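# Four arms unfold and latch a folding crate

## Task

Unfold the collapsed crate lying on the floor so that each of its four walls stands upright and each of its four corner latches is engaged.

## Robot and tools

Robots: four identical i2rt Big YAM arms named arm1, arm2, arm3, arm4. Each has six revolute joints, a two-finger gripper and a wrist camera that sits above the hand looking toward the fingertips. Reach is about 1.0 m from the joint1 axis. Room cameras: cam_high and cam_low; wrist cameras: arm1_cam_wrist to arm4_cam_wrist. All images are 672x504.

Frame: one shared scene frame, origin on the floor, +z up, metres. Feet (base_link) as calibrated: arm1 at (-0.344, +0.564, +0.400), arm2 at (-0.347, -0.575, +0.384), arm3 at (+0.320, +0.573, +0.372), arm4 at (+0.356, -0.566, +0.334); each foot faces its own +x, so arm1 and arm3 face roughly -y, arm2 and arm4 roughly +y. The hand point lies between the finger pads, about 1 cm behind the tips; fingers point along hand +z and open along hand y. Printed hand positions can be off, more so at long reach, and hands often settle a centimetre or more from the requested pose.

move: one action for any subset of arms, plus an optional cameras list. Each arm key (arm1..arm4) holds an object with:
- joints: absolute joint targets by name: joint1_rad (-2.879 to 2.879, base yaw, positive counter-clockwise from above, 0 points along the foot's +x), joint2_rad (0 to 3.141, shoulder; 0 is upper arm back and near level, increasing lifts it up then forward), joint3_rad (0 to 3.019, elbow; 0 folded, increasing opens), joint4_rad (-1.692 to 1.57, hand pitch, positive raises fingers), joint5_rad (-1.57 to 1.57, sideways swing, positive to the arm's right), joint6_rad (-2.094 to 2.094, roll, positive clockwise seen from behind), gripper_m (0 to 0.093, fingertip gap in metres). Radians and metres; these are destinations, not offsets. Done tolerances: ±0.045, ±0.14, ±0.09, ±0.055, ±0.03, ±0.035 rad, gripper ±0.003 m.
- target: a single list of seven numbers [x, y, z, qw, qx, qy, qz], an absolute hand pose in the scene frame (metres, unit quaternion w first), matching the printed hand line. The hand travels in a straight line from its current hand_target toward it. With target, joints may only contain gripper_m.
- speed: top path speed, 0.002 to 0.5 m/s (default 0.25), only valid with target; rotation is capped at twice that value in rad/s.
- min_time_s: 0.1 to 8 s, a floor on how long that arm's joint motions take; used with joints.
Omitted arms get no new command but may still be driving to old targets. All hand paths in one call finish together, paced by the slowest; a path lasts 0.5 to 10 s and is cut off at 10 s; an action cannot exceed 15 s. Paths ignore obstacles and other arms. Each step the commanded pose is clipped to within 100 mm and 20 degrees of the measured hand. Joint moves can swing the hand along wide arcs.
cameras: list of names or ["all"]; [] for none. Omitted means all for an empty move, none otherwise. A move with no action returns full state, images and the scene number.

wait: seconds (0 to 10), optional cameras; nothing new is commanded.
zoom_image: camera plus region [x0, y0, x1, y1] in pixels from the top-left, at most 504x504, on the newest image of that camera.
read_manual: only returns licence texts.
finished_scene: scene = current scene number; irreversible, so call it only once the crate stays assembled with no robot holding it.

Results: per arm joint_positions, Joint velocities (rad/s, gripper m/s; "within noise" means still), joint torques (N m, include gravity, offset and noisy; joints 3 and 4 wrap at ±28), hand and hand_target. The move line gives per arm "done" or the worst status. Statuses: off_target (stopped short, may keep pushing); time_out (joint held a nearby target and keeps pushing; on_its_own lists such joints, "held at" is a target, not a reading; send the reported position to relax it); not_followed or "joint command not followed"/"pose unreachable" (safety check withheld the motion; it may still be retried until new targets are sent). "as last shown" lists arms not in the call, whose lines repeat earlier values. An invalid call (unknown key) is skipped and later calls proceed; a refused call (out-of-range value) or a stop cancels the remaining move, wait and finished_scene calls in that reply.

Gripper readings: closed on nothing reads 0.000 to 0.003; on a hard part at full force it reads up to 0.005 below the part width (some read up to 0.002 above). Target about 0.005 below first-contact width for full grip; open well above the reading to release.

Hazards: arms collide without any state line saying so; a hard press between robots, including one gripper closing on another's fingers, ends the scene. The self/arm clearance check can act too late and does not cover fingers, gripper housings and wrist cameras. Arms keep pushing on contact; sustained pushing, holding loads or stretched poses heat motors; MOTOR HOT appears at 85 °C and at 100 °C the arm goes limp for 30 to 60 s (OVER-TEMPERATURE FAULT; affected keys read limit_stop_at_motor_heat, resend targets). Avoid dropping parts, releasing moving parts, slamming, hard hits on fixed or heavy things, and letting the crate fall. Thinking time lets the scene run on with the last command held.

Each tool is called after "Emit:" as name(argument=value, ...) on one line, values as JSON.

## Session

Emit:
move(cameras=["all"])

Emit:
zoom_image(camera="cam_high", region=[220, 220, 460, 420])

Scene clock: 0.00 s.
Joint torques (N m): no reading
Motor temperatures (°C): arm1=[27 28 27 26 23 23 25] | arm2=[23 24 24 24 27 26 24] | arm3=[26 25 27 23 26 23 27] | arm4=[24 26 26 29 26 24 26]
Heat: arm1: hottest joint2_rad 28 °C; arm2: hottest joint5_rad 27 °C; arm3: hottest joint3_rad 27 °C; arm4: hottest joint4_rad 29 °C.
Joint velocities: within noise
arm1.joint_positions: joint1_rad=+0.789 joint2_rad=+0.609 joint3_rad=+1.408 joint4_rad=-1.451 joint5_rad=+0.217 joint6_rad=-0.687 gripper_m=+0.09396
arm1.joint_status: not commanded
arm1.hand: x=-0.1883 y=+0.4177 z=+0.9285 quat_wxyz=(-0.292, -0.006, -0.892, +0.344) (m; scene frame)
arm1.hand_target: x=-0.1903 y=+0.4192 z=+0.9383 quat_wxyz=(-0.301, -0.007, -0.887, +0.350) (m; scene frame)
arm1.hand_status: not commanded
arm2.joint_positions: joint1_rad=-0.187 joint2_rad=+0.597 joint3_rad=+1.311 joint4_rad=-1.291 joint5_rad=+0.240 joint6_rad=-0.242 gripper_m=+0.09396
arm2.joint_status: not commanded
arm2.hand: x=-0.2313 y=-0.3616 z=+0.9012 quat_wxyz=(-0.466, +0.549, -0.680, -0.136) (m; scene frame)
arm2.hand_target: x=-0.2318 y=-0.3633 z=+0.9149 quat_wxyz=(-0.477, +0.543, -0.676, -0.143) (m; scene frame)
arm2.hand_status: not commanded
arm3.joint_positions: joint1_rad=+0.868 joint2_rad=+0.636 joint3_rad=+1.401 joint4_rad=-1.459 joint5_rad=+0.267 joint6_rad=-0.464 gripper_m=+0.09396
arm3.joint_status: not commanded
arm3.hand: x=+0.4150 y=+0.3713 z=+0.8920 quat_wxyz=(-0.249, -0.258, -0.861, +0.361) (m; scene frame)
arm3.hand_target: x=+0.4139 y=+0.3728 z=+0.9011 quat_wxyz=(-0.257, -0.258, -0.856, +0.367) (m; scene frame)
arm3.hand_status: not commanded
arm4.joint_positions: joint1_rad=-0.127 joint2_rad=+0.607 joint3_rad=+1.357 joint4_rad=-1.287 joint5_rad=+0.181 joint6_rad=-0.762 gripper_m=+0.09396
arm4.joint_status: not commanded
arm4.hand: x=+0.3685 y=-0.3250 z=+0.8718 quat_wxyz=(-0.478, +0.793, -0.350, -0.141) (m; scene frame)
arm4.hand_target: x=+0.3687 y=-0.3277 z=+0.8812 quat_wxyz=(-0.487, +0.788, -0.349, -0.145) (m; scene frame)
arm4.hand_status: not commanded
pictures: arm1_cam_wrist, arm2_cam_wrist, arm3_cam_wrist, arm4_cam_wrist, cam_high, cam_low

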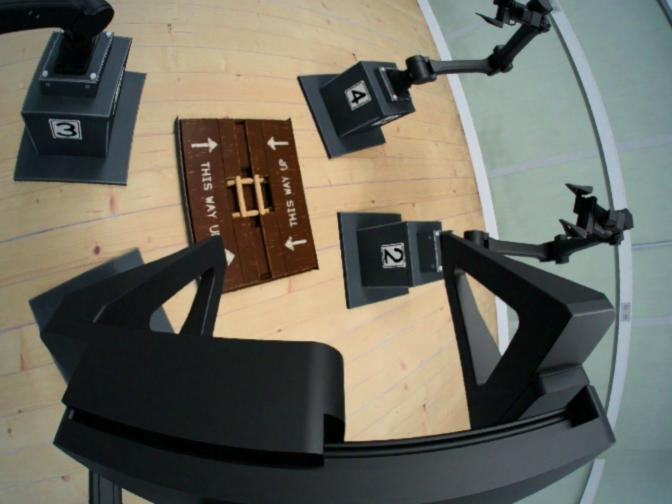

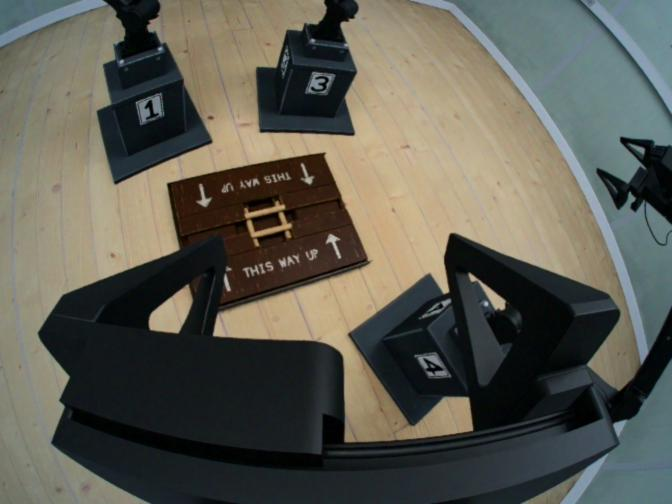

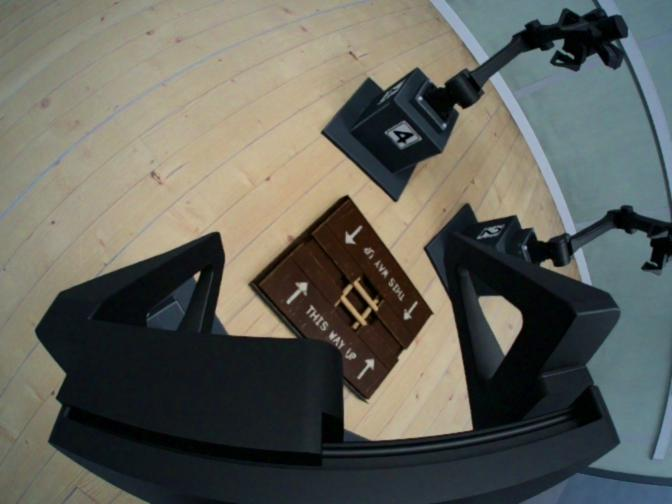

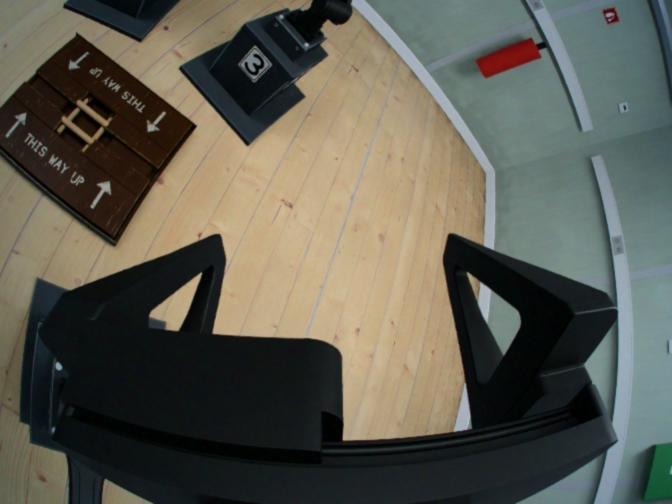

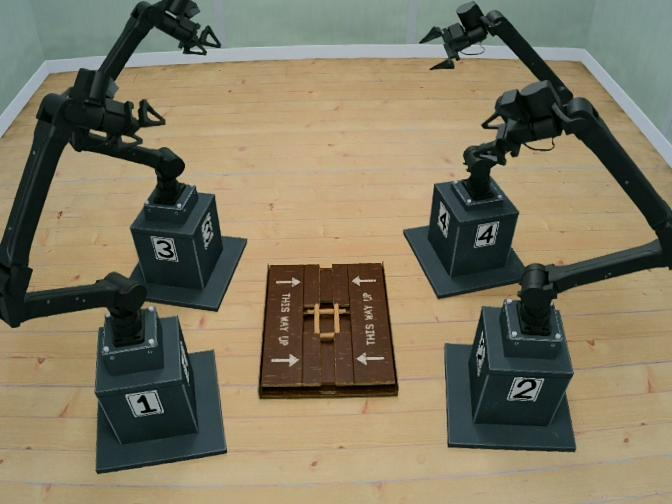

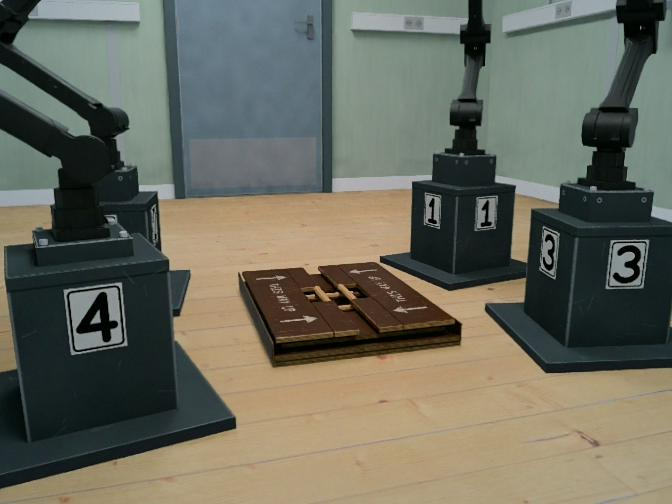

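Scaled by 2.100 from the camera's 672x504 image, which has a finer 960x720 frame.

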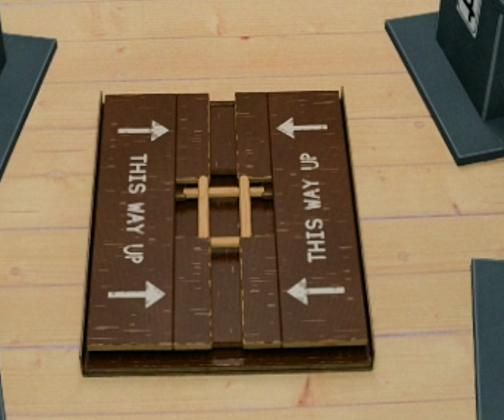

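Emit:
move(arm1={"target": [0.005, 0.0605, 0.095, -0.0028, 0.0127, 0.9763, -0.2164], "speed": 0.35, "joints": {"gripper_m": 0.045}}, arm4={"target": [-0.049, -0.0243, 0.093, 0.2164, -0.9763, 0.0127, -0.0028], "speed": 0.35, "joints": {"gripper_m": 0.045}}, arm3={"target": [0.14, 0.01, 0.34, -0.1244, 0.7055, 0.6873, -0.1212], "speed": 0.35, "joints": {"gripper_m": 0.045}}, arm2={"target": [-0.19, 0.01, 0.34, 0.1212, -0.6873, 0.7055, -0.1244], "speed": 0.35, "joints": {"gripper_m": 0.045}}, cameras=["arm1_cam_wrist", "arm4_cam_wrist", "cam_high"])

Emit:
zoom_image(camera="arm1_cam_wrist", region=[180, 0, 500, 320])

Emit:
zoom_image(camera="arm4_cam_wrist", region=[180, 0, 500, 320])

Scene clock: 26.10 s.
Joint torques (N m): arm1=[-1.67 -23.18 5.7 0.9 0.34 -0.01] | arm2=[1.03 -21.6 8.51 -0.01 0.11 0.1] | arm3=[-1.79 -15.56 8.98 -0.05 0.5 0.21] | arm4=[1.96 -20.54 9.03 0.17 -0.03 -0.06]
Motor temperatures (°C): arm1=[27 28 29 26 23 23 25] | arm2=[23 24 26 24 27 26 24] | arm3=[26 25 29 23 26 23 27] | arm4=[24 26 28 29 26 25 26]
Heat: arm1: hottest joint3_rad 29 °C; arm2: hottest joint5_rad 27 °C; arm3: hottest joint3_rad 29 °C; arm4: hottest joint4_rad 29 °C.
move: arm1 off_target; arm2 off_target; arm3 off_target; arm4 off_target
Joint velocities: within noise
arm1.joint_positions: joint1_rad=+0.517 joint2_rad=+2.570 joint3_rad=+1.388 joint4_rad=-0.064 joint5_rad=+0.264 joint6_rad=-0.893 gripper_m=+0.04507
arm1.joint_status: all done
arm1.hand: x=+0.0061 y=+0.0755 z=+0.0963 quat_wxyz=(+0.001, -0.009, -0.978, +0.209) (m; scene frame)
arm1.hand_target: x=+0.0048 y=+0.0675 z=+0.0919 quat_wxyz=(+0.004, -0.008, -0.978, +0.210) (m; scene frame)
arm1.hand_status: off_target (0.015 m and 1.0 deg from the pose sent, 0.927 m and 38.3 deg at the start)
arm2.joint_positions: joint1_rad=-0.036 joint2_rad=+2.131 joint3_rad=+1.466 joint4_rad=-0.895 joint5_rad=+0.343 joint6_rad=-0.157 gripper_m=+0.04513
arm2.joint_status: all done
arm2.hand: x=-0.1888 y=-0.0102 z=+0.3258 quat_wxyz=(-0.104, +0.691, -0.702, +0.136) (m; scene frame)
arm2.hand_target: x=-0.1918 y=+0.0072 z=+0.3375 quat_wxyz=(-0.116, +0.689, -0.704, +0.125) (m; scene frame)
arm2.hand_status: off_target (0.025 m and 2.5 deg from the pose sent, 0.674 m and 52.5 deg at the start)
arm3.joint_positions: joint1_rad=+0.011 joint2_rad=+2.050 joint3_rad=+1.404 joint4_rad=-0.880 joint5_rad=+0.333 joint6_rad=-0.198 gripper_m=+0.04513
arm3.joint_status: all done
arm3.hand: x=+0.1479 y=+0.0246 z=+0.3382 quat_wxyz=(+0.125, -0.702, -0.692, +0.109) (m; scene frame)
arm3.hand_target: x=+0.1394 y=+0.0132 z=+0.3372 quat_wxyz=(+0.125, -0.709, -0.685, +0.112) (m; scene frame)
arm3.hand_status: off_target (0.017 m and 1.6 deg from the pose sent, 0.715 m and 76.3 deg at the start)
arm4.joint_positions: joint1_rad=+0.502 joint2_rad=+2.499 joint3_rad=+1.543 joint4_rad=-0.293 joint5_rad=+0.293 joint6_rad=-0.857 gripper_m=+0.04507
arm4.joint_status: all done
arm4.hand: x=-0.0368 y=-0.0312 z=+0.0969 quat_wxyz=(-0.214, +0.976, -0.026, +0.006) (m; scene frame)
arm4.hand_target: x=-0.0442 y=-0.0300 z=+0.0892 quat_wxyz=(-0.212, +0.977, -0.013, +0.008) (m; scene frame)
arm4.hand_status: off_target (0.015 m and 1.5 deg from the pose sent, 0.933 m and 56.3 deg at the start)
pictures: arm1_cam_wrist, arm4_cam_wrist, cam_high

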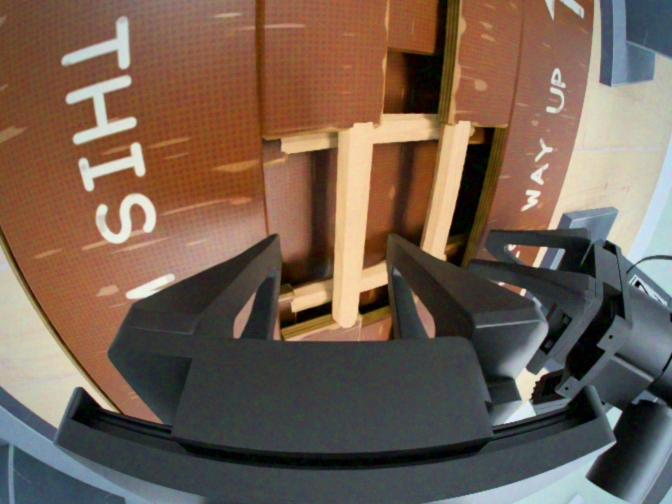

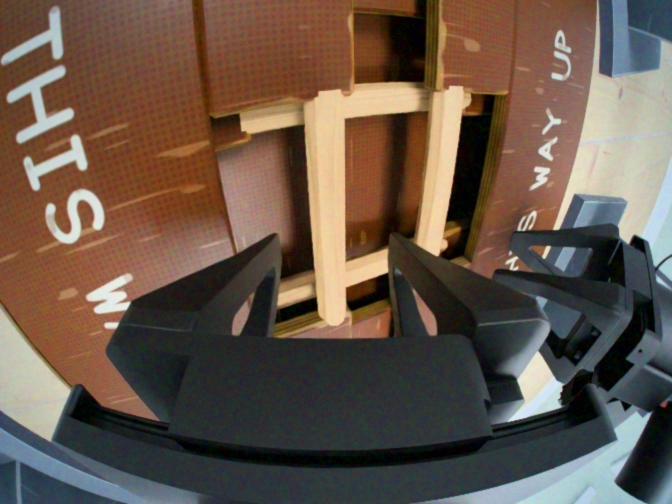

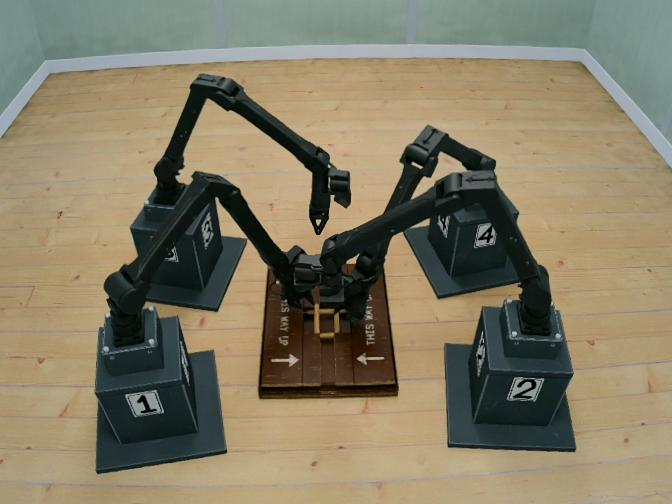

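Scaled by 1.575 from the camera's 672x504 image, which has a finer 960x720 frame.

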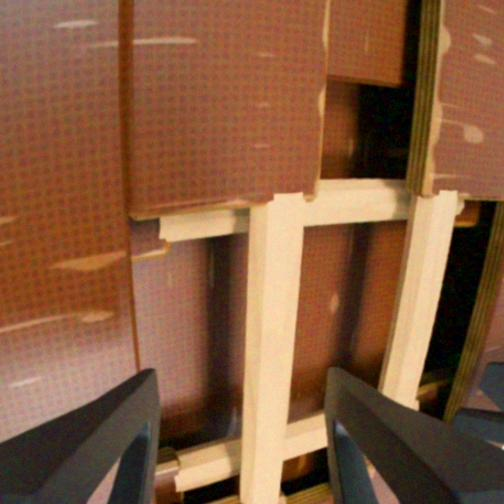

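Scaled by 1.575 from the camera's 672x504 image, which has a finer 960x720 frame.

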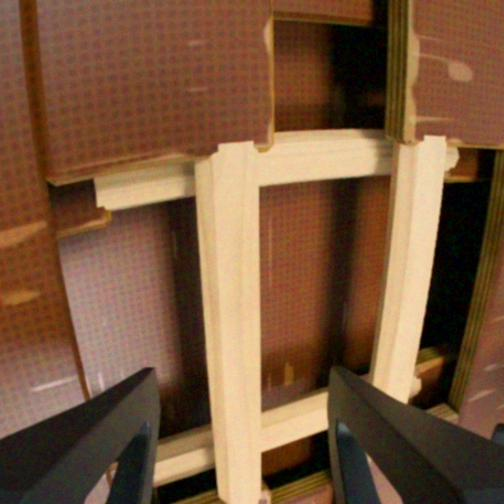

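Emit:
move(arm1={"target": [0.003, 0.036, 0.050, -0.0028, 0.0127, 0.9763, -0.2164], "speed": 0.1}, arm4={"target": [-0.043, -0.011, 0.044, 0.2164, -0.9763, 0.0127, -0.0028], "speed": 0.1}, cameras=["arm1_cam_wrist", "arm4_cam_wrist", "cam_high"])

Scene clock: 37.47 s.
Joint torques (N m): arm1=[-1.2 -23.53 5.7 1.05 0.2 0.01] | arm2=[0.73 -21.66 8.51 0.02 0.11 0.1] | arm3=[-1.44 -15.21 9.06 -0.24 0.41 0.19] | arm4=[0.97 -20.48 9.01 1.02 -0.07 -0.06]
Motor temperatures (°C): arm1=[27 30 29 26 23 23 25] | arm2=[23 26 26 24 27 26 24] | arm3=[26 25 30 23 26 23 27] | arm4=[24 27 28 29 26 25 26]
Heat: arm1: hottest joint2_rad 30 °C; arm2: hottest joint5_rad 27 °C; arm3: hottest joint3_rad 30 °C; arm4: hottest joint4_rad 29 °C.
move: arm1 done; arm4 off_target
Joint velocities: within noise
arm1.joint_positions: joint1_rad=+0.482 joint2_rad=+2.692 joint3_rad=+1.525 joint4_rad=-0.064 joint5_rad=+0.263 joint6_rad=-0.919 gripper_m=+0.04507
arm1.joint_status: not commanded
arm1.hand: x=+0.0031 y=+0.0449 z=+0.0550 quat_wxyz=(+0.002, -0.014, -0.977, +0.214) (m; scene frame)
arm1.hand_target: x=+0.0031 y=+0.0369 z=+0.0500 quat_wxyz=(+0.002, -0.013, -0.976, +0.216) (m; scene frame)
arm1.hand_status: done (0.010 m and 0.3 deg from the pose sent, 0.061 m and 1.0 deg at the start)
arm2.joint_positions: joint1_rad=-0.034 joint2_rad=+2.131 joint3_rad=+1.466 joint4_rad=-0.895 joint5_rad=+0.343 joint6_rad=-0.157 gripper_m=+0.04513
arm2.joint_status: not commanded
arm2.hand: x=-0.1897 y=-0.0100 z=+0.3258 quat_wxyz=(-0.104, +0.692, -0.702, +0.136) (m; scene frame)
arm2.hand_target: x=-0.1927 y=+0.0075 z=+0.3375 quat_wxyz=(-0.116, +0.690, -0.703, +0.125) (m; scene frame)
arm2.hand_status: not commanded
arm3: as last shown
arm4.joint_positions: joint1_rad=+0.487 joint2_rad=+2.608 joint3_rad=+1.632 joint4_rad=-0.268 joint5_rad=+0.284 joint6_rad=-0.881 gripper_m=+0.04505
arm4.joint_status: not commanded
arm4.hand: x=-0.0372 y=-0.0173 z=+0.0541 quat_wxyz=(-0.213, +0.977, -0.021, +0.005) (m; scene frame)
arm4.hand_target: x=-0.0386 y=-0.0096 z=+0.0437 quat_wxyz=(-0.216, +0.976, -0.016, +0.003) (m; scene frame)
arm4.hand_status: off_target (0.013 m and 1.0 deg from the pose sent, 0.057 m and 1.5 deg at the start)
pictures: arm1_cam_wrist, arm4_cam_wrist, cam_high

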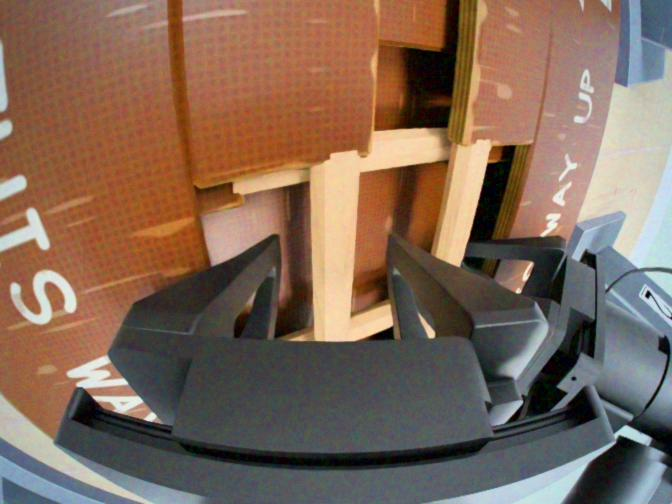

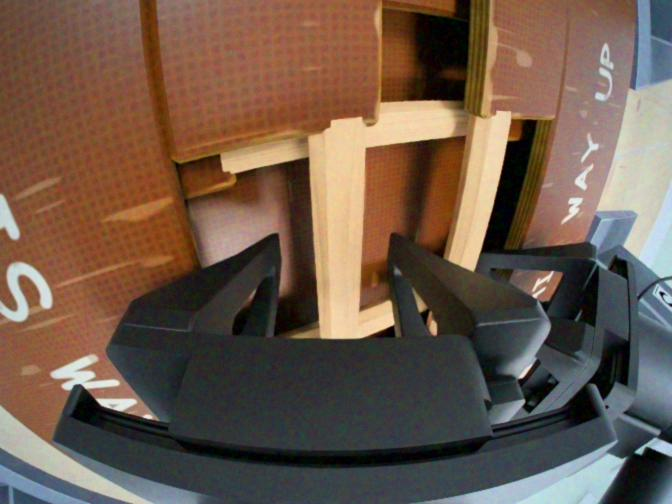

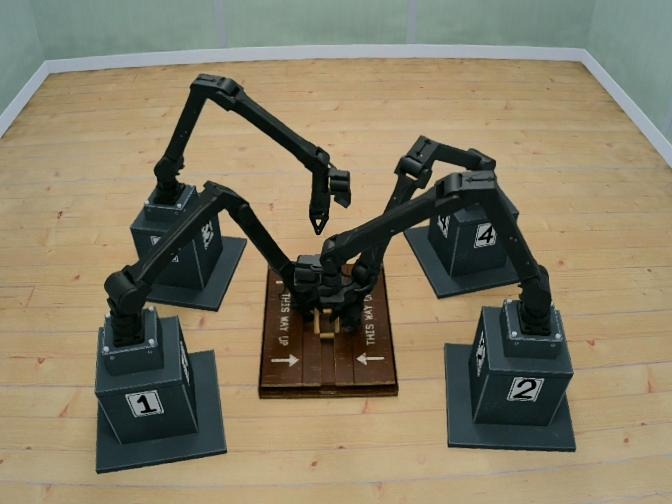

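Emit:
move(arm1={"target": [0.003, 0.0345, 0.0445, -0.0028, 0.0127, 0.9763, -0.2164], "speed": 0.08}, arm4={"target": [-0.0405, -0.008, 0.041, 0.2164, -0.9763, 0.0127, -0.0028], "speed": 0.08}, cameras=[])

Emit:
move(arm1={"joints": {"gripper_m": 0.006}}, arm4={"joints": {"gripper_m": 0.006}}, cameras=["arm1_cam_wrist", "arm4_cam_wrist"])

Scene clock: 41.23 s.
Joint torques (N m): arm1=[-0.56 -22.77 6.01 1.17 0.24 0.03] | arm2=[0.73 -21.66 8.51 0.01 0.11 0.1] | arm3=[-1.67 -15.56 9.11 0.05 0.43 0.18] | arm4=[1.26 -20.42 9.11 1.09 -0.07 -0.07]
Motor temperatures (°C): arm1=[27 30 29 26 23 23 25] | arm2=[23 26 26 24 27 26 24] | arm3=[26 25 30 23 26 23 27] | arm4=[24 27 28 29 26 25 26]
Heat: arm1: hottest joint2_rad 30 °C; arm2: hottest joint5_rad 27 °C; arm3: hottest joint3_rad 30 °C; arm4: hottest joint4_rad 29 °C.
move: arm1 off_target; arm4 off_target
Joint velocities: within noise
arm1.joint_positions: joint1_rad=+0.482 joint2_rad=+2.702 joint3_rad=+1.537 joint4_rad=-0.064 joint5_rad=+0.263 joint6_rad=-0.920 gripper_m=+0.04507
arm1.joint_status: not commanded
arm1.hand: x=+0.0048 y=+0.0427 z=+0.0523 quat_wxyz=(+0.002, -0.014, -0.976, +0.215) (m; scene frame)
arm1.hand_target: x=+0.0030 y=+0.0349 z=+0.0449 quat_wxyz=(+0.003, -0.013, -0.976, +0.217) (m; scene frame)
arm1.hand_status: off_target (0.011 m and 0.2 deg from the pose sent, 0.015 m and 0.3 deg at the start)
arm2, arm3: as last shown
arm4.joint_positions: joint1_rad=+0.487 joint2_rad=+2.615 joint3_rad=+1.639 joint4_rad=-0.268 joint5_rad=+0.284 joint6_rad=-0.886 gripper_m=+0.04505
arm4.joint_status: not commanded
arm4.hand: x=-0.0383 y=-0.0160 z=+0.0523 quat_wxyz=(-0.213, +0.977, -0.019, +0.005) (m; scene frame)
arm4.hand_target: x=-0.0403 y=-0.0081 z=+0.0420 quat_wxyz=(-0.217, +0.976, -0.013, +0.003) (m; scene frame)
arm4.hand_status: off_target (0.014 m and 0.8 deg from the pose sent, 0.016 m and 1.0 deg at the start)
pictures: none
No camera images: "cameras" was empty.

Scene clock: 41.87 s.
Joint torques (N m): arm1=[-1.08 -23.12 6.06 1.32 0.33 0] | arm2=[0.73 -21.66 8.51 0.01 0.11 0.1] | arm3=[-1.49 -15.33 9.11 -0.01 0.47 0.14] | arm4=[1.32 -20.54 8.92 0.99 -0.07 0.04]
Motor temperatures (°C): arm1=[27 30 29 26 23 23 25] | arm2=[23 26 26 24 27 26 24] | arm3=[26 25 30 23 26 23 27] | arm4=[24 27 28 29 26 25 26]
Heat: arm1: hottest joint2_rad 30 °C; arm2: hottest joint5_rad 27 °C; arm3: hottest joint3_rad 30 °C; arm4: hottest joint4_rad 29 °C.
move: arm1 off_target; arm4 off_target
Joint velocities: within noise
arm1.joint_positions: joint1_rad=+0.482 joint2_rad=+2.703 joint3_rad=+1.537 joint4_rad=-0.066 joint5_rad=+0.260 joint6_rad=-0.911 gripper_m=+0.01641
arm1.joint_status: gripper_m off_target (ended at +0.01645, target +0.00600)
arm1.hand: x=+0.0046 y=+0.0438 z=+0.0511 quat_wxyz=(+0.000, -0.018, -0.977, +0.213) (m; scene frame)
arm1.hand_target: x=+0.0028 y=+0.0352 z=+0.0442 quat_wxyz=(+0.002, -0.017, -0.976, +0.216) (m; scene frame)
arm1.hand_status: not commanded
arm2, arm3: as last shown
arm4.joint_positions: joint1_rad=+0.485 joint2_rad=+2.615 joint3_rad=+1.641 joint4_rad=-0.267 joint5_rad=+0.287 joint6_rad=-0.895 gripper_m=+0.01634
arm4.joint_status: gripper_m off_target (ended at +0.01636, target +0.00600)
arm4.hand: x=-0.0378 y=-0.0142 z=+0.0530 quat_wxyz=(-0.215, +0.976, -0.015, +0.006) (m; scene frame)
arm4.hand_target: x=-0.0391 y=-0.0077 z=+0.0421 quat_wxyz=(-0.218, +0.976, -0.014, +0.004) (m; scene frame)
arm4.hand_status: not commanded
pictures: arm1_cam_wrist, arm4_cam_wrist

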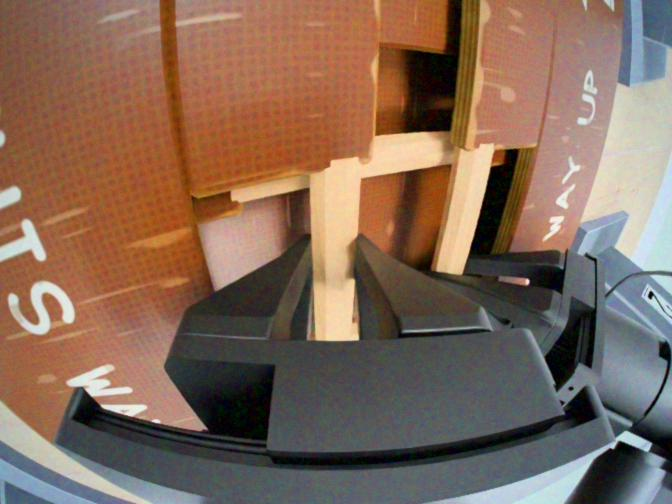

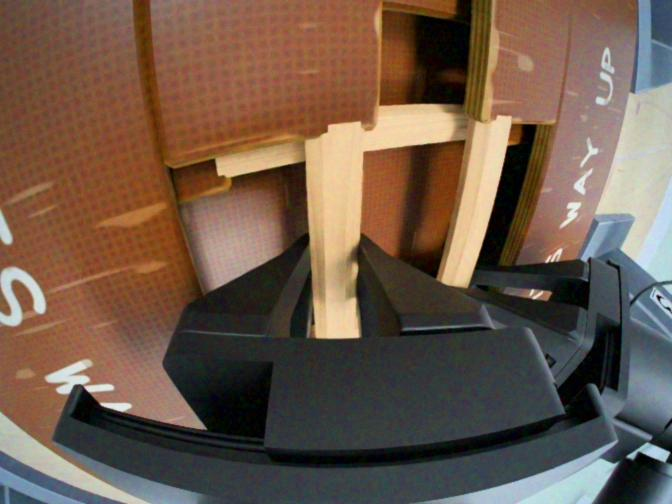

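Emit:
move(arm1={"target": [0.003, 0.0755, 0.155, -0.0042, 0.0123, 0.9455, -0.3256], "speed": 0.12}, arm4={"target": [-0.040, -0.027, 0.125, 0.2924, -0.9563, 0.0124, -0.0038], "speed": 0.12}, cameras=["cam_high"])

Scene clock: 47.40 s.
Joint torques (N m): arm1=[0.09 -25.99 0.98 0.87 0.54 0.07] | arm2=[0.67 -21.54 8.51 0.02 0.11 0.1] | arm3=[-1.2 -15.38 9.1 -0.14 0.43 0.17] | arm4=[2.55 -25.64 4.04 0.16 0.05 0.2]
Motor temperatures (°C): arm1=[27 30 29 26 23 23 25] | arm2=[23 27 27 24 27 26 24] | arm3=[26 25 30 23 26 23 27] | arm4=[24 28 28 29 26 25 27]
Heat: arm1: hottest joint2_rad 30 °C; arm2: hottest joint2_rad 27 °C; arm3: hottest joint3_rad 30 °C; arm4: hottest joint4_rad 29 °C.
move: arm1 off_target; arm4 off_target
Joint velocities: within noise
arm1.joint_positions: joint1_rad=+0.548 joint2_rad=+2.493 joint3_rad=+1.252 joint4_rad=+0.195 joint5_rad=+0.430 joint6_rad=-0.920 gripper_m=+0.01649
arm1.joint_status: not commanded
arm1.hand: x=+0.0045 y=+0.0648 z=+0.1434 quat_wxyz=(+0.000, -0.015, -0.944, +0.329) (m; scene frame)
arm1.hand_target: x=+0.0034 y=+0.0731 z=+0.1548 quat_wxyz=(+0.005, -0.008, -0.945, +0.327) (m; scene frame)
arm1.hand_status: off_target (0.016 m and 0.8 deg from the pose sent, 0.109 m and 13.4 deg at the start)
arm2, arm3: as last shown
arm4.joint_positions: joint1_rad=+0.516 joint2_rad=+2.490 joint3_rad=+1.475 joint4_rad=-0.094 joint5_rad=+0.395 joint6_rad=-0.907 gripper_m=+0.01634
arm4.joint_status: not commanded
arm4.hand: x=-0.0374 y=-0.0193 z=+0.1060 quat_wxyz=(-0.295, +0.955, -0.016, +0.003) (m; scene frame)
arm4.hand_target: x=-0.0421 y=-0.0244 z=+0.1246 quat_wxyz=(-0.295, +0.955, -0.014, +0.000) (m; scene frame)
arm4.hand_status: off_target (0.021 m and 0.5 deg from the pose sent, 0.073 m and 9.1 deg at the start)
pictures: cam_high

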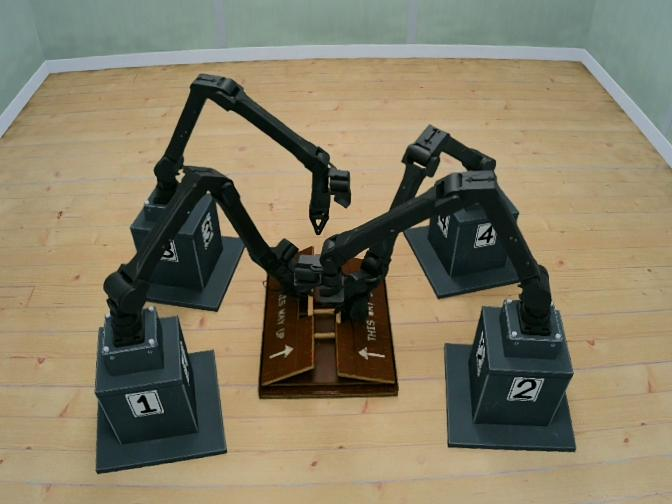

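Emit:
move(arm1={"target": [0.005, 0.1455, 0.224, -0.0063, 0.0114, 0.8746, -0.4848], "speed": 0.12}, arm4={"target": [-0.041, -0.058, 0.176, 0.3827, -0.9239, 0.0120, -0.0050], "speed": 0.12}, cameras=[])

Emit:
move(arm1={"target": [0.006, 0.2305, 0.249, -0.0073, 0.0108, 0.8290, -0.5592], "speed": 0.12}, arm4={"target": [-0.043, -0.114, 0.224, 0.4848, -0.8746, 0.0114, -0.0063], "speed": 0.12}, cameras=["cam_high"])

Scene clock: 50.77 s.
Joint torques (N m): arm1=[0.73 -22.48 0.17 1.96 0.93 0.11] | arm2=[0.73 -21.54 8.5 0.01 0.11 0.1] | arm3=[-1.32 -15.68 9.14 0.03 0.46 0.19] | arm4=[3.02 -23.24 3.4 0.55 0.23 0.17]
Motor temperatures (°C): arm1=[27 30 29 26 23 23 25] | arm2=[23 27 27 24 27 26 24] | arm3=[26 25 30 23 26 23 27] | arm4=[24 28 28 29 26 25 27]
Heat: arm1: hottest joint2_rad 30 °C; arm2: hottest joint2_rad 27 °C; arm3: hottest joint3_rad 30 °C; arm4: hottest joint4_rad 29 °C.
move: arm1 off_target; arm4 off_target
Joint velocities: within noise
arm1.joint_positions: joint1_rad=+0.715 joint2_rad=+2.384 joint3_rad=+0.969 joint4_rad=+0.597 joint5_rad=+0.741 joint6_rad=-0.931 gripper_m=+0.01656
arm1.joint_status: not commanded
arm1.hand: x=+0.0056 y=+0.1344 z=+0.2167 quat_wxyz=(+0.006, -0.018, -0.875, +0.483) (m; scene frame)
arm1.hand_target: x=+0.0028 y=+0.1426 z=+0.2242 quat_wxyz=(+0.010, -0.012, -0.874, +0.486) (m; scene frame)
arm1.hand_status: off_target (0.013 m and 0.8 deg from the pose sent, 0.114 m and 19.6 deg at the start)
arm2, arm3: as last shown
arm4.joint_positions: joint1_rad=+0.580 joint2_rad=+2.357 joint3_rad=+1.287 joint4_rad=+0.094 joint5_rad=+0.548 joint6_rad=-0.914 gripper_m=+0.01654
arm4.joint_status: not commanded
arm4.hand: x=-0.0376 y=-0.0463 z=+0.1650 quat_wxyz=(-0.383, +0.924, -0.019, +0.008) (m; scene frame)
arm4.hand_target: x=-0.0401 y=-0.0579 z=+0.1749 quat_wxyz=(-0.380, +0.925, -0.011, +0.009) (m; scene frame)
arm4.hand_status: off_target (0.016 m and 0.9 deg from the pose sent, 0.080 m and 10.7 deg at the start)
pictures: none
No camera images: "cameras" was empty.

Scene clock: 52.40 s.
Joint torques (N m): arm1=[1.14 -19.84 -0.29 2.39 1.24 0.23] | arm2=[0.73 -21.6 8.51 0.01 0.11 0.1] | arm3=[-1.44 -15.03 9.02 -0.03 0.48 0.13] | arm4=[3.43 -20.48 3.06 1.36 0.34 0.12]
Motor temperatures (°C): arm1=[27 30 29 26 23 23 25] | arm2=[23 27 27 24 27 26 24] | arm3=[26 25 31 23 26 23 27] | arm4=[24 28 28 29 26 25 27]
Heat: arm1: hottest joint2_rad 30 °C; arm2: hottest joint2_rad 27 °C; arm3: hottest joint3_rad 31 °C; arm4: hottest joint4_rad 29 °C.
move: arm1 done; arm4 off_target
Joint velocities: within noise
arm1.joint_positions: joint1_rad=+0.918 joint2_rad=+2.367 joint3_rad=+0.818 joint4_rad=+0.768 joint5_rad=+0.984 joint6_rad=-0.885 gripper_m=+0.01580
arm1.joint_status: not commanded
arm1.hand: x=+0.0080 y=+0.2220 z=+0.2447 quat_wxyz=(+0.011, -0.008, -0.832, +0.555) (m; scene frame)
arm1.hand_target: x=+0.0051 y=+0.2276 z=+0.2499 quat_wxyz=(+0.009, -0.012, -0.828, +0.560) (m; scene frame)
arm1.hand_status: done (0.010 m and 0.8 deg from the pose sent, 0.101 m and 10.3 deg at the start)
arm2, arm3: as last shown
arm4.joint_positions: joint1_rad=+0.694 joint2_rad=+2.256 joint3_rad=+1.083 joint4_rad=+0.351 joint5_rad=+0.758 joint6_rad=-0.932 gripper_m=+0.01664
arm4.joint_status: not commanded
arm4.hand: x=-0.0389 y=-0.1008 z=+0.2164 quat_wxyz=(-0.484, +0.875, -0.021, +0.011) (m; scene frame)
arm4.hand_target: x=-0.0435 y=-0.1129 z=+0.2236 quat_wxyz=(-0.485, +0.874, -0.010, +0.007) (m; scene frame)
arm4.hand_status: off_target (0.016 m and 1.2 deg from the pose sent, 0.090 m and 13.0 deg at the start)
pictures: cam_high

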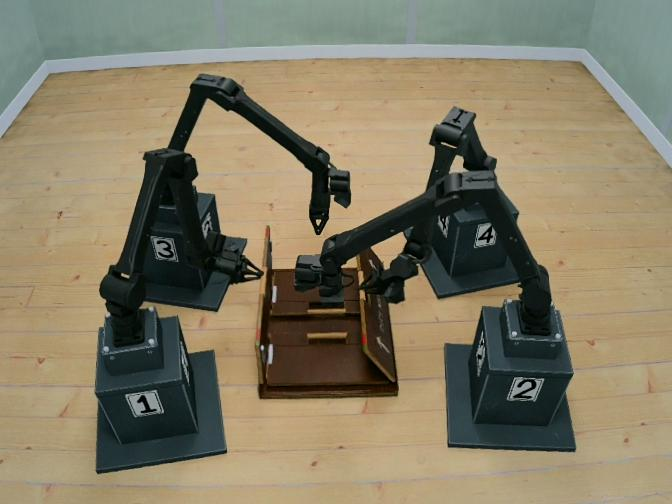

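Emit:
move(arm1={"target": [0.008, 0.244, 0.249, -0.0073, 0.0108, 0.8290, -0.5592], "speed": 0.2}, arm4={"target": [-0.045, -0.199, 0.249, 0.5592, -0.8290, 0.0108, -0.0073], "speed": 0.1}, arm3={"target": [0.037, -0.010, 0.112, -0.1244, 0.7055, 0.6873, -0.1212], "speed": 0.2}, arm2={"target": [-0.105, 0.016, 0.130, 0.1212, -0.6873, 0.7055, -0.1244], "speed": 0.2}, cameras=["arm3_cam_wrist", "arm2_cam_wrist", "cam_high"])

Scene clock: 57.47 s.
Joint torques (N m): arm1=[2.49 -19.96 -0.84 1.59 1.39 0.35] | arm2=[-0.97 -24 6.86 0.83 0.09 -0.11] | arm3=[-1.03 -17.9 7.1 0.7 0.14 0.02] | arm4=[3.43 -17.73 2.8 1.66 0.32 0.28]
Motor temperatures (°C): arm1=[27 30 29 26 23 23 25] | arm2=[23 27 27 24 27 26 24] | arm3=[26 26 31 23 26 23 27] | arm4=[24 28 28 29 26 25 27]
Heat: arm1: hottest joint2_rad 30 °C; arm2: hottest joint2_rad 27 °C; arm3: hottest joint3_rad 31 °C; arm4: hottest joint4_rad 29 °C.
move: arm1 off_target; arm2 off_target; arm3 off_target; arm4 off_target
Joint velocities: within noise
arm1.joint_positions: joint1_rad=+0.933 joint2_rad=+2.367 joint3_rad=+0.818 joint4_rad=+0.752 joint5_rad=+1.005 joint6_rad=-0.853 gripper_m=+0.01571
arm1.joint_status: not commanded
arm1.hand: x=+0.0085 y=+0.2275 z=+0.2449 quat_wxyz=(+0.011, -0.015, -0.830, +0.557) (m; scene frame)
arm1.hand_target: x=+0.0087 y=+0.2414 z=+0.2494 quat_wxyz=(+0.007, -0.012, -0.828, +0.560) (m; scene frame)
arm1.hand_status: off_target (0.017 m and 0.7 deg from the pose sent, 0.022 m and 0.8 deg at the start)
arm2.joint_positions: joint1_rad=-0.160 joint2_rad=+2.553 joint3_rad=+1.617 joint4_rad=-0.581 joint5_rad=+0.337 joint6_rad=-0.279 gripper_m=+0.04513
arm2.joint_status: not commanded
arm2.hand: x=-0.1119 y=-0.0045 z=+0.1233 quat_wxyz=(-0.104, +0.687, -0.706, +0.134) (m; scene frame)
arm2.hand_target: x=-0.1035 y=+0.0129 z=+0.1305 quat_wxyz=(-0.121, +0.686, -0.707, +0.124) (m; scene frame)
arm2.hand_status: off_target (0.023 m and 2.3 deg from the pose sent, 0.215 m and 2.5 deg at the start)
arm3.joint_positions: joint1_rad=-0.141 joint2_rad=+2.542 joint3_rad=+1.636 joint4_rad=-0.555 joint5_rad=+0.333 joint6_rad=-0.350 gripper_m=+0.04513
arm3.joint_status: not commanded
arm3.hand: x=+0.0459 y=-0.0010 z=+0.1209 quat_wxyz=(+0.127, -0.705, -0.688, +0.117) (m; scene frame)
arm3.hand_target: x=+0.0382 y=-0.0074 z=+0.1119 quat_wxyz=(+0.123, -0.706, -0.687, +0.121) (m; scene frame)
arm3.hand_status: off_target (0.015 m and 0.5 deg from the pose sent, 0.254 m and 1.6 deg at the start)
arm4.joint_positions: joint1_rad=+0.870 joint2_rad=+2.206 joint3_rad=+0.912 joint4_rad=+0.537 joint5_rad=+0.993 joint6_rad=-0.909 gripper_m=+0.01632
arm4.joint_status: not commanded
arm4.hand: x=-0.0405 y=-0.1873 z=+0.2457 quat_wxyz=(-0.559, +0.829, -0.018, +0.016) (m; scene frame)
arm4.hand_target: x=-0.0455 y=-0.1973 z=+0.2502 quat_wxyz=(-0.561, +0.828, -0.014, +0.006) (m; scene frame)
arm4.hand_status: off_target (0.013 m and 1.3 deg from the pose sent, 0.104 m and 10.2 deg at the start)
pictures: arm2_cam_wrist, arm3_cam_wrist, cam_high

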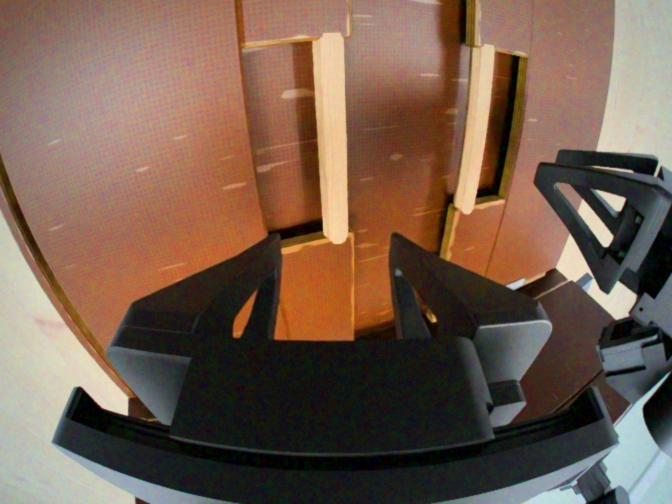

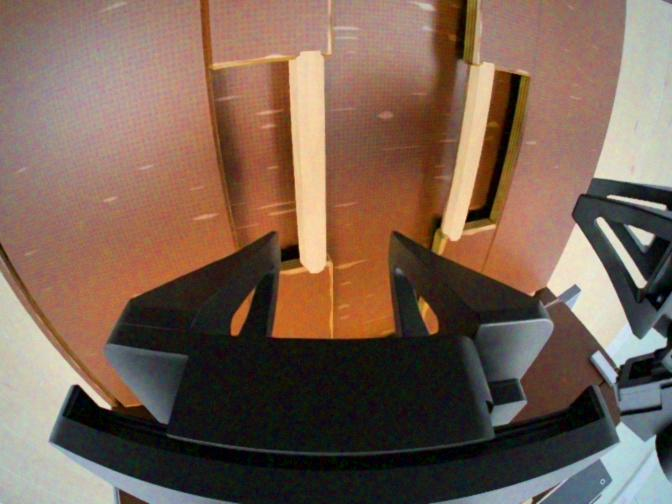

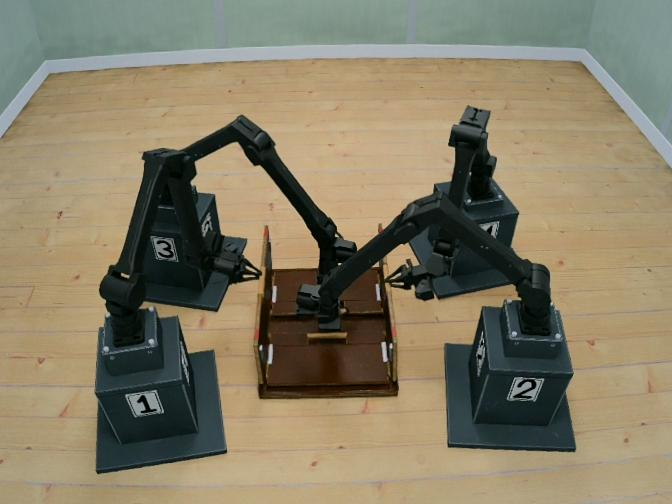

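Emit:
move(arm4={"target": [-0.045, -0.215, 0.249, 0.5592, -0.8290, 0.0108, -0.0073], "speed": 0.1}, arm3={"target": [0.022, -0.005, 0.040, -0.1244, 0.7055, 0.6873, -0.1212], "speed": 0.12}, arm2={"target": [-0.072, 0.021, 0.032, 0.1212, -0.6873, 0.7055, -0.1244], "speed": 0.12}, cameras=["arm3_cam_wrist", "arm2_cam_wrist"])

Scene clock: 69.80 s.
Joint torques (N m): arm1=[2.9 -19.49 -0.75 1.59 1.36 0.35] | arm2=[-0.21 -24.18 6.61 0.72 0.08 -0.09] | arm3=[-1.61 -17.85 6.67 1.01 0.13 -0.01] | arm4=[3.96 -17.85 2.48 0.51 0.31 0.33]
Motor temperatures (°C): arm1=[27 30 29 26 24 23 26] | arm2=[23 28 27 24 27 26 24] | arm3=[26 27 31 23 26 23 27] | arm4=[24 29 27 29 26 25 27]
Heat: arm1: hottest joint2_rad 30 °C; arm2: hottest joint2_rad 28 °C; arm3: hottest joint3_rad 31 °C; arm4: hottest joint2_rad 29 °C.
move: arm2 off_target; arm3 off_target; arm4 off_target
Joint velocities: within noise
arm1.joint_positions: joint1_rad=+0.933 joint2_rad=+2.367 joint3_rad=+0.818 joint4_rad=+0.752 joint5_rad=+1.005 joint6_rad=-0.851 gripper_m=+0.01571
arm1.joint_status: not commanded
arm1.hand: x=+0.0085 y=+0.2275 z=+0.2449 quat_wxyz=(+0.011, -0.016, -0.830, +0.557) (m; scene frame)
arm1.hand_target: x=+0.0087 y=+0.2414 z=+0.2494 quat_wxyz=(+0.007, -0.013, -0.828, +0.560) (m; scene frame)
arm1.hand_status: not commanded
arm2.joint_positions: joint1_rad=-0.203 joint2_rad=+2.789 joint3_rad=+1.825 joint4_rad=-0.522 joint5_rad=+0.334 joint6_rad=-0.329 gripper_m=+0.04513
arm2.joint_status: not commanded
arm2.hand: x=-0.0800 y=+0.0078 z=+0.0304 quat_wxyz=(-0.110, +0.688, -0.705, +0.131) (m; scene frame)
arm2.hand_target: x=-0.0726 y=+0.0203 z=+0.0323 quat_wxyz=(-0.121, +0.687, -0.705, +0.124) (m; scene frame)
arm2.hand_status: off_target (0.015 m and 1.5 deg from the pose sent, 0.103 m and 2.3 deg at the start)
arm3.joint_positions: joint1_rad=-0.164 joint2_rad=+2.697 joint3_rad=+1.740 joint4_rad=-0.494 joint5_rad=+0.331 joint6_rad=-0.376 gripper_m=+0.04513
arm3.joint_status: not commanded
arm3.hand: x=+0.0305 y=-0.0012 z=+0.0534 quat_wxyz=(+0.127, -0.704, -0.688, +0.119) (m; scene frame)
arm3.hand_target: x=+0.0223 y=-0.0035 z=+0.0404 quat_wxyz=(+0.124, -0.706, -0.687, +0.121) (m; scene frame)
arm3.hand_status: off_target (0.016 m and 0.4 deg from the pose sent, 0.084 m and 0.5 deg at the start)
arm4.joint_positions: joint1_rad=+0.896 joint2_rad=+2.202 joint3_rad=+0.895 joint4_rad=+0.535 joint5_rad=+1.014 joint6_rad=-0.887 gripper_m=+0.01623
arm4.joint_status: not commanded
arm4.hand: x=-0.0408 y=-0.2003 z=+0.2462 quat_wxyz=(-0.562, +0.827, -0.017, +0.015) (m; scene frame)
arm4.hand_target: x=-0.0449 y=-0.2144 z=+0.2488 quat_wxyz=(-0.559, +0.829, -0.006, +0.010) (m; scene frame)
arm4.hand_status: off_target (0.015 m and 1.2 deg from the pose sent, 0.028 m and 1.3 deg at the start)
pictures: arm2_cam_wrist, arm3_cam_wrist

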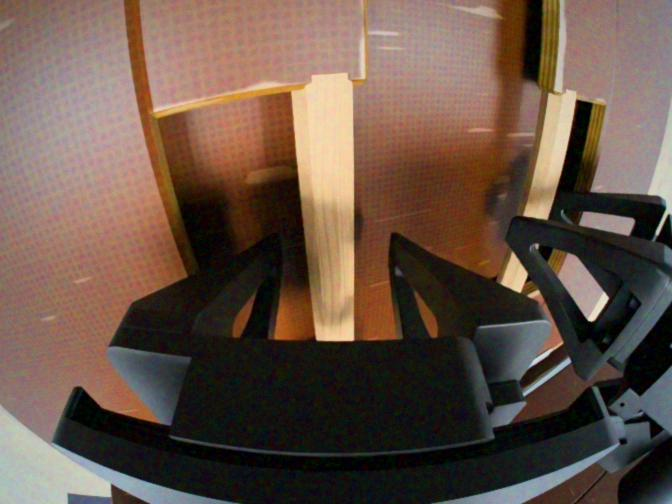

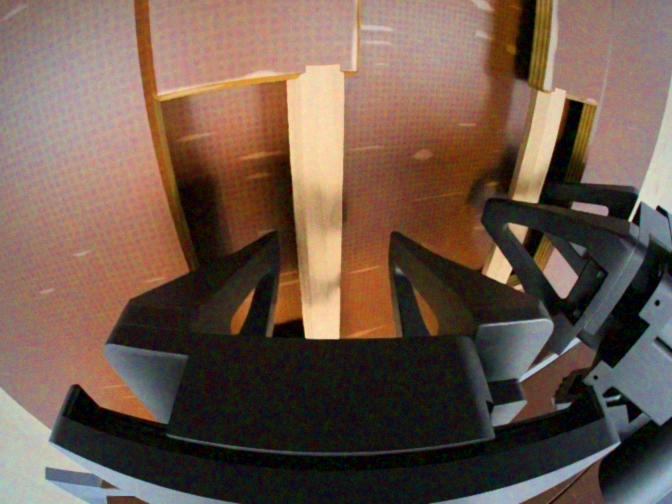

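Emit:
move(arm3={"target": [0.025, -0.006, 0.0355, -0.1244, 0.7055, 0.6873, -0.1212], "speed": 0.08}, arm2={"target": [-0.072, 0.021, 0.0275, 0.1212, -0.6873, 0.7055, -0.1244], "speed": 0.08}, cameras=[])

Emit:
move(arm3={"joints": {"gripper_m": 0.006}}, arm2={"joints": {"gripper_m": 0.006}}, cameras=["arm3_cam_wrist", "arm2_cam_wrist", "cam_high"])

Scene clock: 73.13 s.
Joint torques (N m): arm1=[2.2 -19.72 -0.61 1.48 1.3 0.32] | arm2=[-0.62 -24.47 6.72 0.7 0.08 -0.1] | arm3=[-0.91 -17.61 6.99 1.02 0.2 0.06] | arm4=[3.96 -17.79 2.5 0.53 0.3 0.33]
Motor temperatures (°C): arm1=[27 30 29 26 24 23 26] | arm2=[23 28 27 24 27 26 24] | arm3=[26 27 31 23 26 23 27] | arm4=[24 29 27 29 26 25 27]
Heat: arm1: hottest joint2_rad 30 °C; arm2: hottest joint2_rad 28 °C; arm3: hottest joint3_rad 31 °C; arm4: hottest joint2_rad 29 °C.
move: arm2 off_target; arm3 off_target
Joint velocities: within noise
arm1, arm4: as last shown
arm2.joint_positions: joint1_rad=-0.201 joint2_rad=+2.797 joint3_rad=+1.835 joint4_rad=-0.522 joint5_rad=+0.334 joint6_rad=-0.329 gripper_m=+0.04513
arm2.joint_status: not commanded
arm2.hand: x=-0.0802 y=+0.0103 z=+0.0282 quat_wxyz=(-0.111, +0.689, -0.705, +0.131) (m; scene frame)
arm2.hand_target: x=-0.0730 y=+0.0211 z=+0.0276 quat_wxyz=(-0.121, +0.688, -0.705, +0.124) (m; scene frame)
arm2.hand_status: off_target (0.013 m and 1.3 deg from the pose sent, 0.016 m and 1.5 deg at the start)
arm3.joint_positions: joint1_rad=-0.164 joint2_rad=+2.707 joint3_rad=+1.748 joint4_rad=-0.494 joint5_rad=+0.331 joint6_rad=-0.376 gripper_m=+0.04513
arm3.joint_status: not commanded
arm3.hand: x=+0.0305 y=-0.0012 z=+0.0496 quat_wxyz=(+0.127, -0.704, -0.688, +0.118) (m; scene frame)
arm3.hand_target: x=+0.0256 y=-0.0047 z=+0.0356 quat_wxyz=(+0.125, -0.705, -0.687, +0.121) (m; scene frame)
arm3.hand_status: off_target (0.016 m and 0.5 deg from the pose sent, 0.019 m and 0.4 deg at the start)
pictures: none
No camera images: "cameras" was empty.

Scene clock: 73.83 s.
Joint torques (N m): arm1=[2.84 -19.84 -0.77 1.47 1.34 0.33] | arm2=[-0.56 -24 6.68 0.73 0.1 0.12] | arm3=[-1.08 -17.55 6.79 0.95 0.18 0.03] | arm4=[3.96 -17.79 2.48 0.51 0.3 0.33]
Motor temperatures (°C): arm1=[27 30 29 26 24 23 26] | arm2=[23 28 27 24 27 26 24] | arm3=[26 27 31 23 26 23 27] | arm4=[24 29 27 29 26 25 27]
Heat: arm1: hottest joint2_rad 30 °C; arm2: hottest joint2_rad 28 °C; arm3: hottest joint3_rad 31 °C; arm4: hottest joint2_rad 29 °C.
move: arm2 off_target; arm3 off_target
Joint velocities: within noise
arm1, arm4: as last shown
arm2.joint_positions: joint1_rad=-0.200 joint2_rad=+2.797 joint3_rad=+1.835 joint4_rad=-0.522 joint5_rad=+0.338 joint6_rad=-0.349 gripper_m=+0.01665
arm2.joint_status: gripper_m off_target (ended at +0.01669, target +0.00600)
arm2.hand: x=-0.0804 y=+0.0104 z=+0.0285 quat_wxyz=(-0.111, +0.696, -0.697, +0.134) (m; scene frame)
arm2.hand_target: x=-0.0731 y=+0.0213 z=+0.0282 quat_wxyz=(-0.123, +0.688, -0.704, +0.127) (m; scene frame)
arm2.hand_status: not commanded
arm3.joint_positions: joint1_rad=-0.155 joint2_rad=+2.710 joint3_rad=+1.750 joint4_rad=-0.494 joint5_rad=+0.335 joint6_rad=-0.370 gripper_m=+0.01575
arm3.joint_status: gripper_m off_target (ended at +0.01578, target +0.00600)
arm3.hand: x=+0.0356 y=-0.0032 z=+0.0483 quat_wxyz=(+0.128, -0.703, -0.689, +0.119) (m; scene frame)
arm3.hand_target: x=+0.0301 y=-0.0079 z=+0.0367 quat_wxyz=(+0.125, -0.704, -0.688, +0.123) (m; scene frame)
arm3.hand_status: not commanded
pictures: arm2_cam_wrist, arm3_cam_wrist, cam_high

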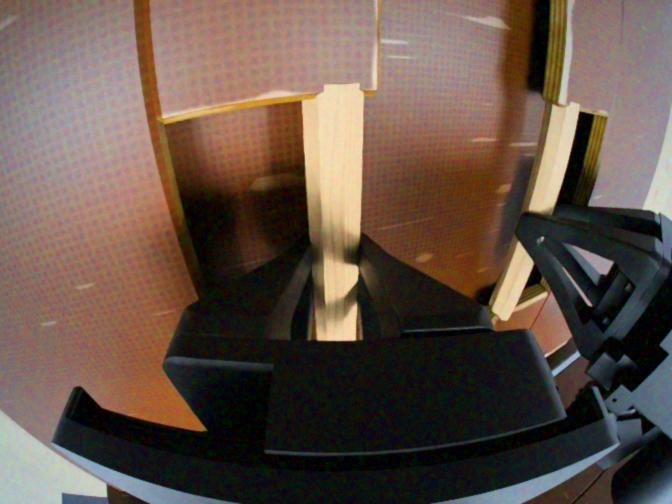

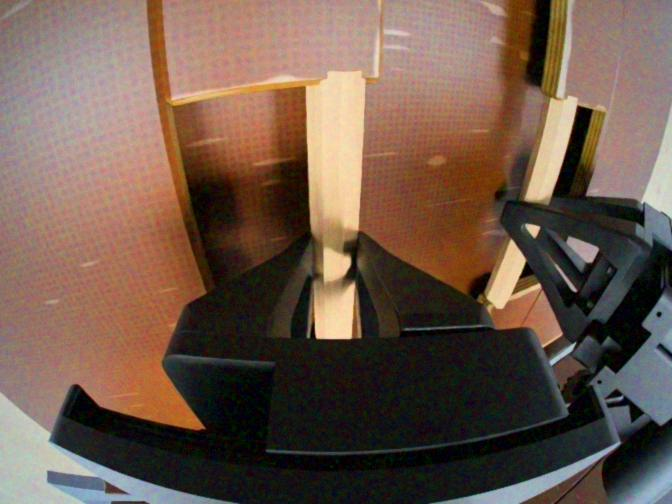

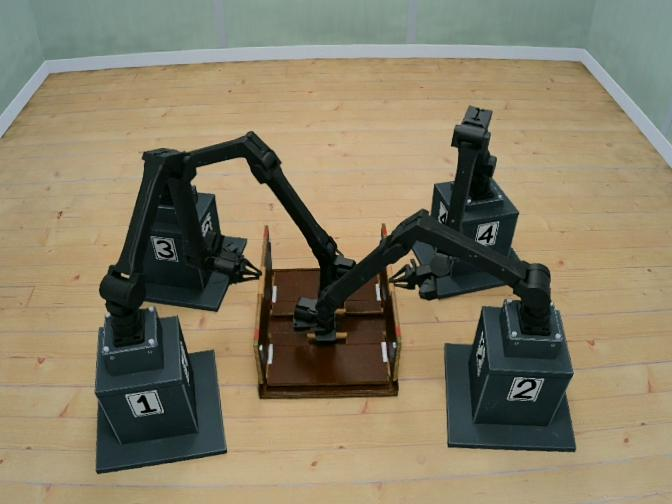

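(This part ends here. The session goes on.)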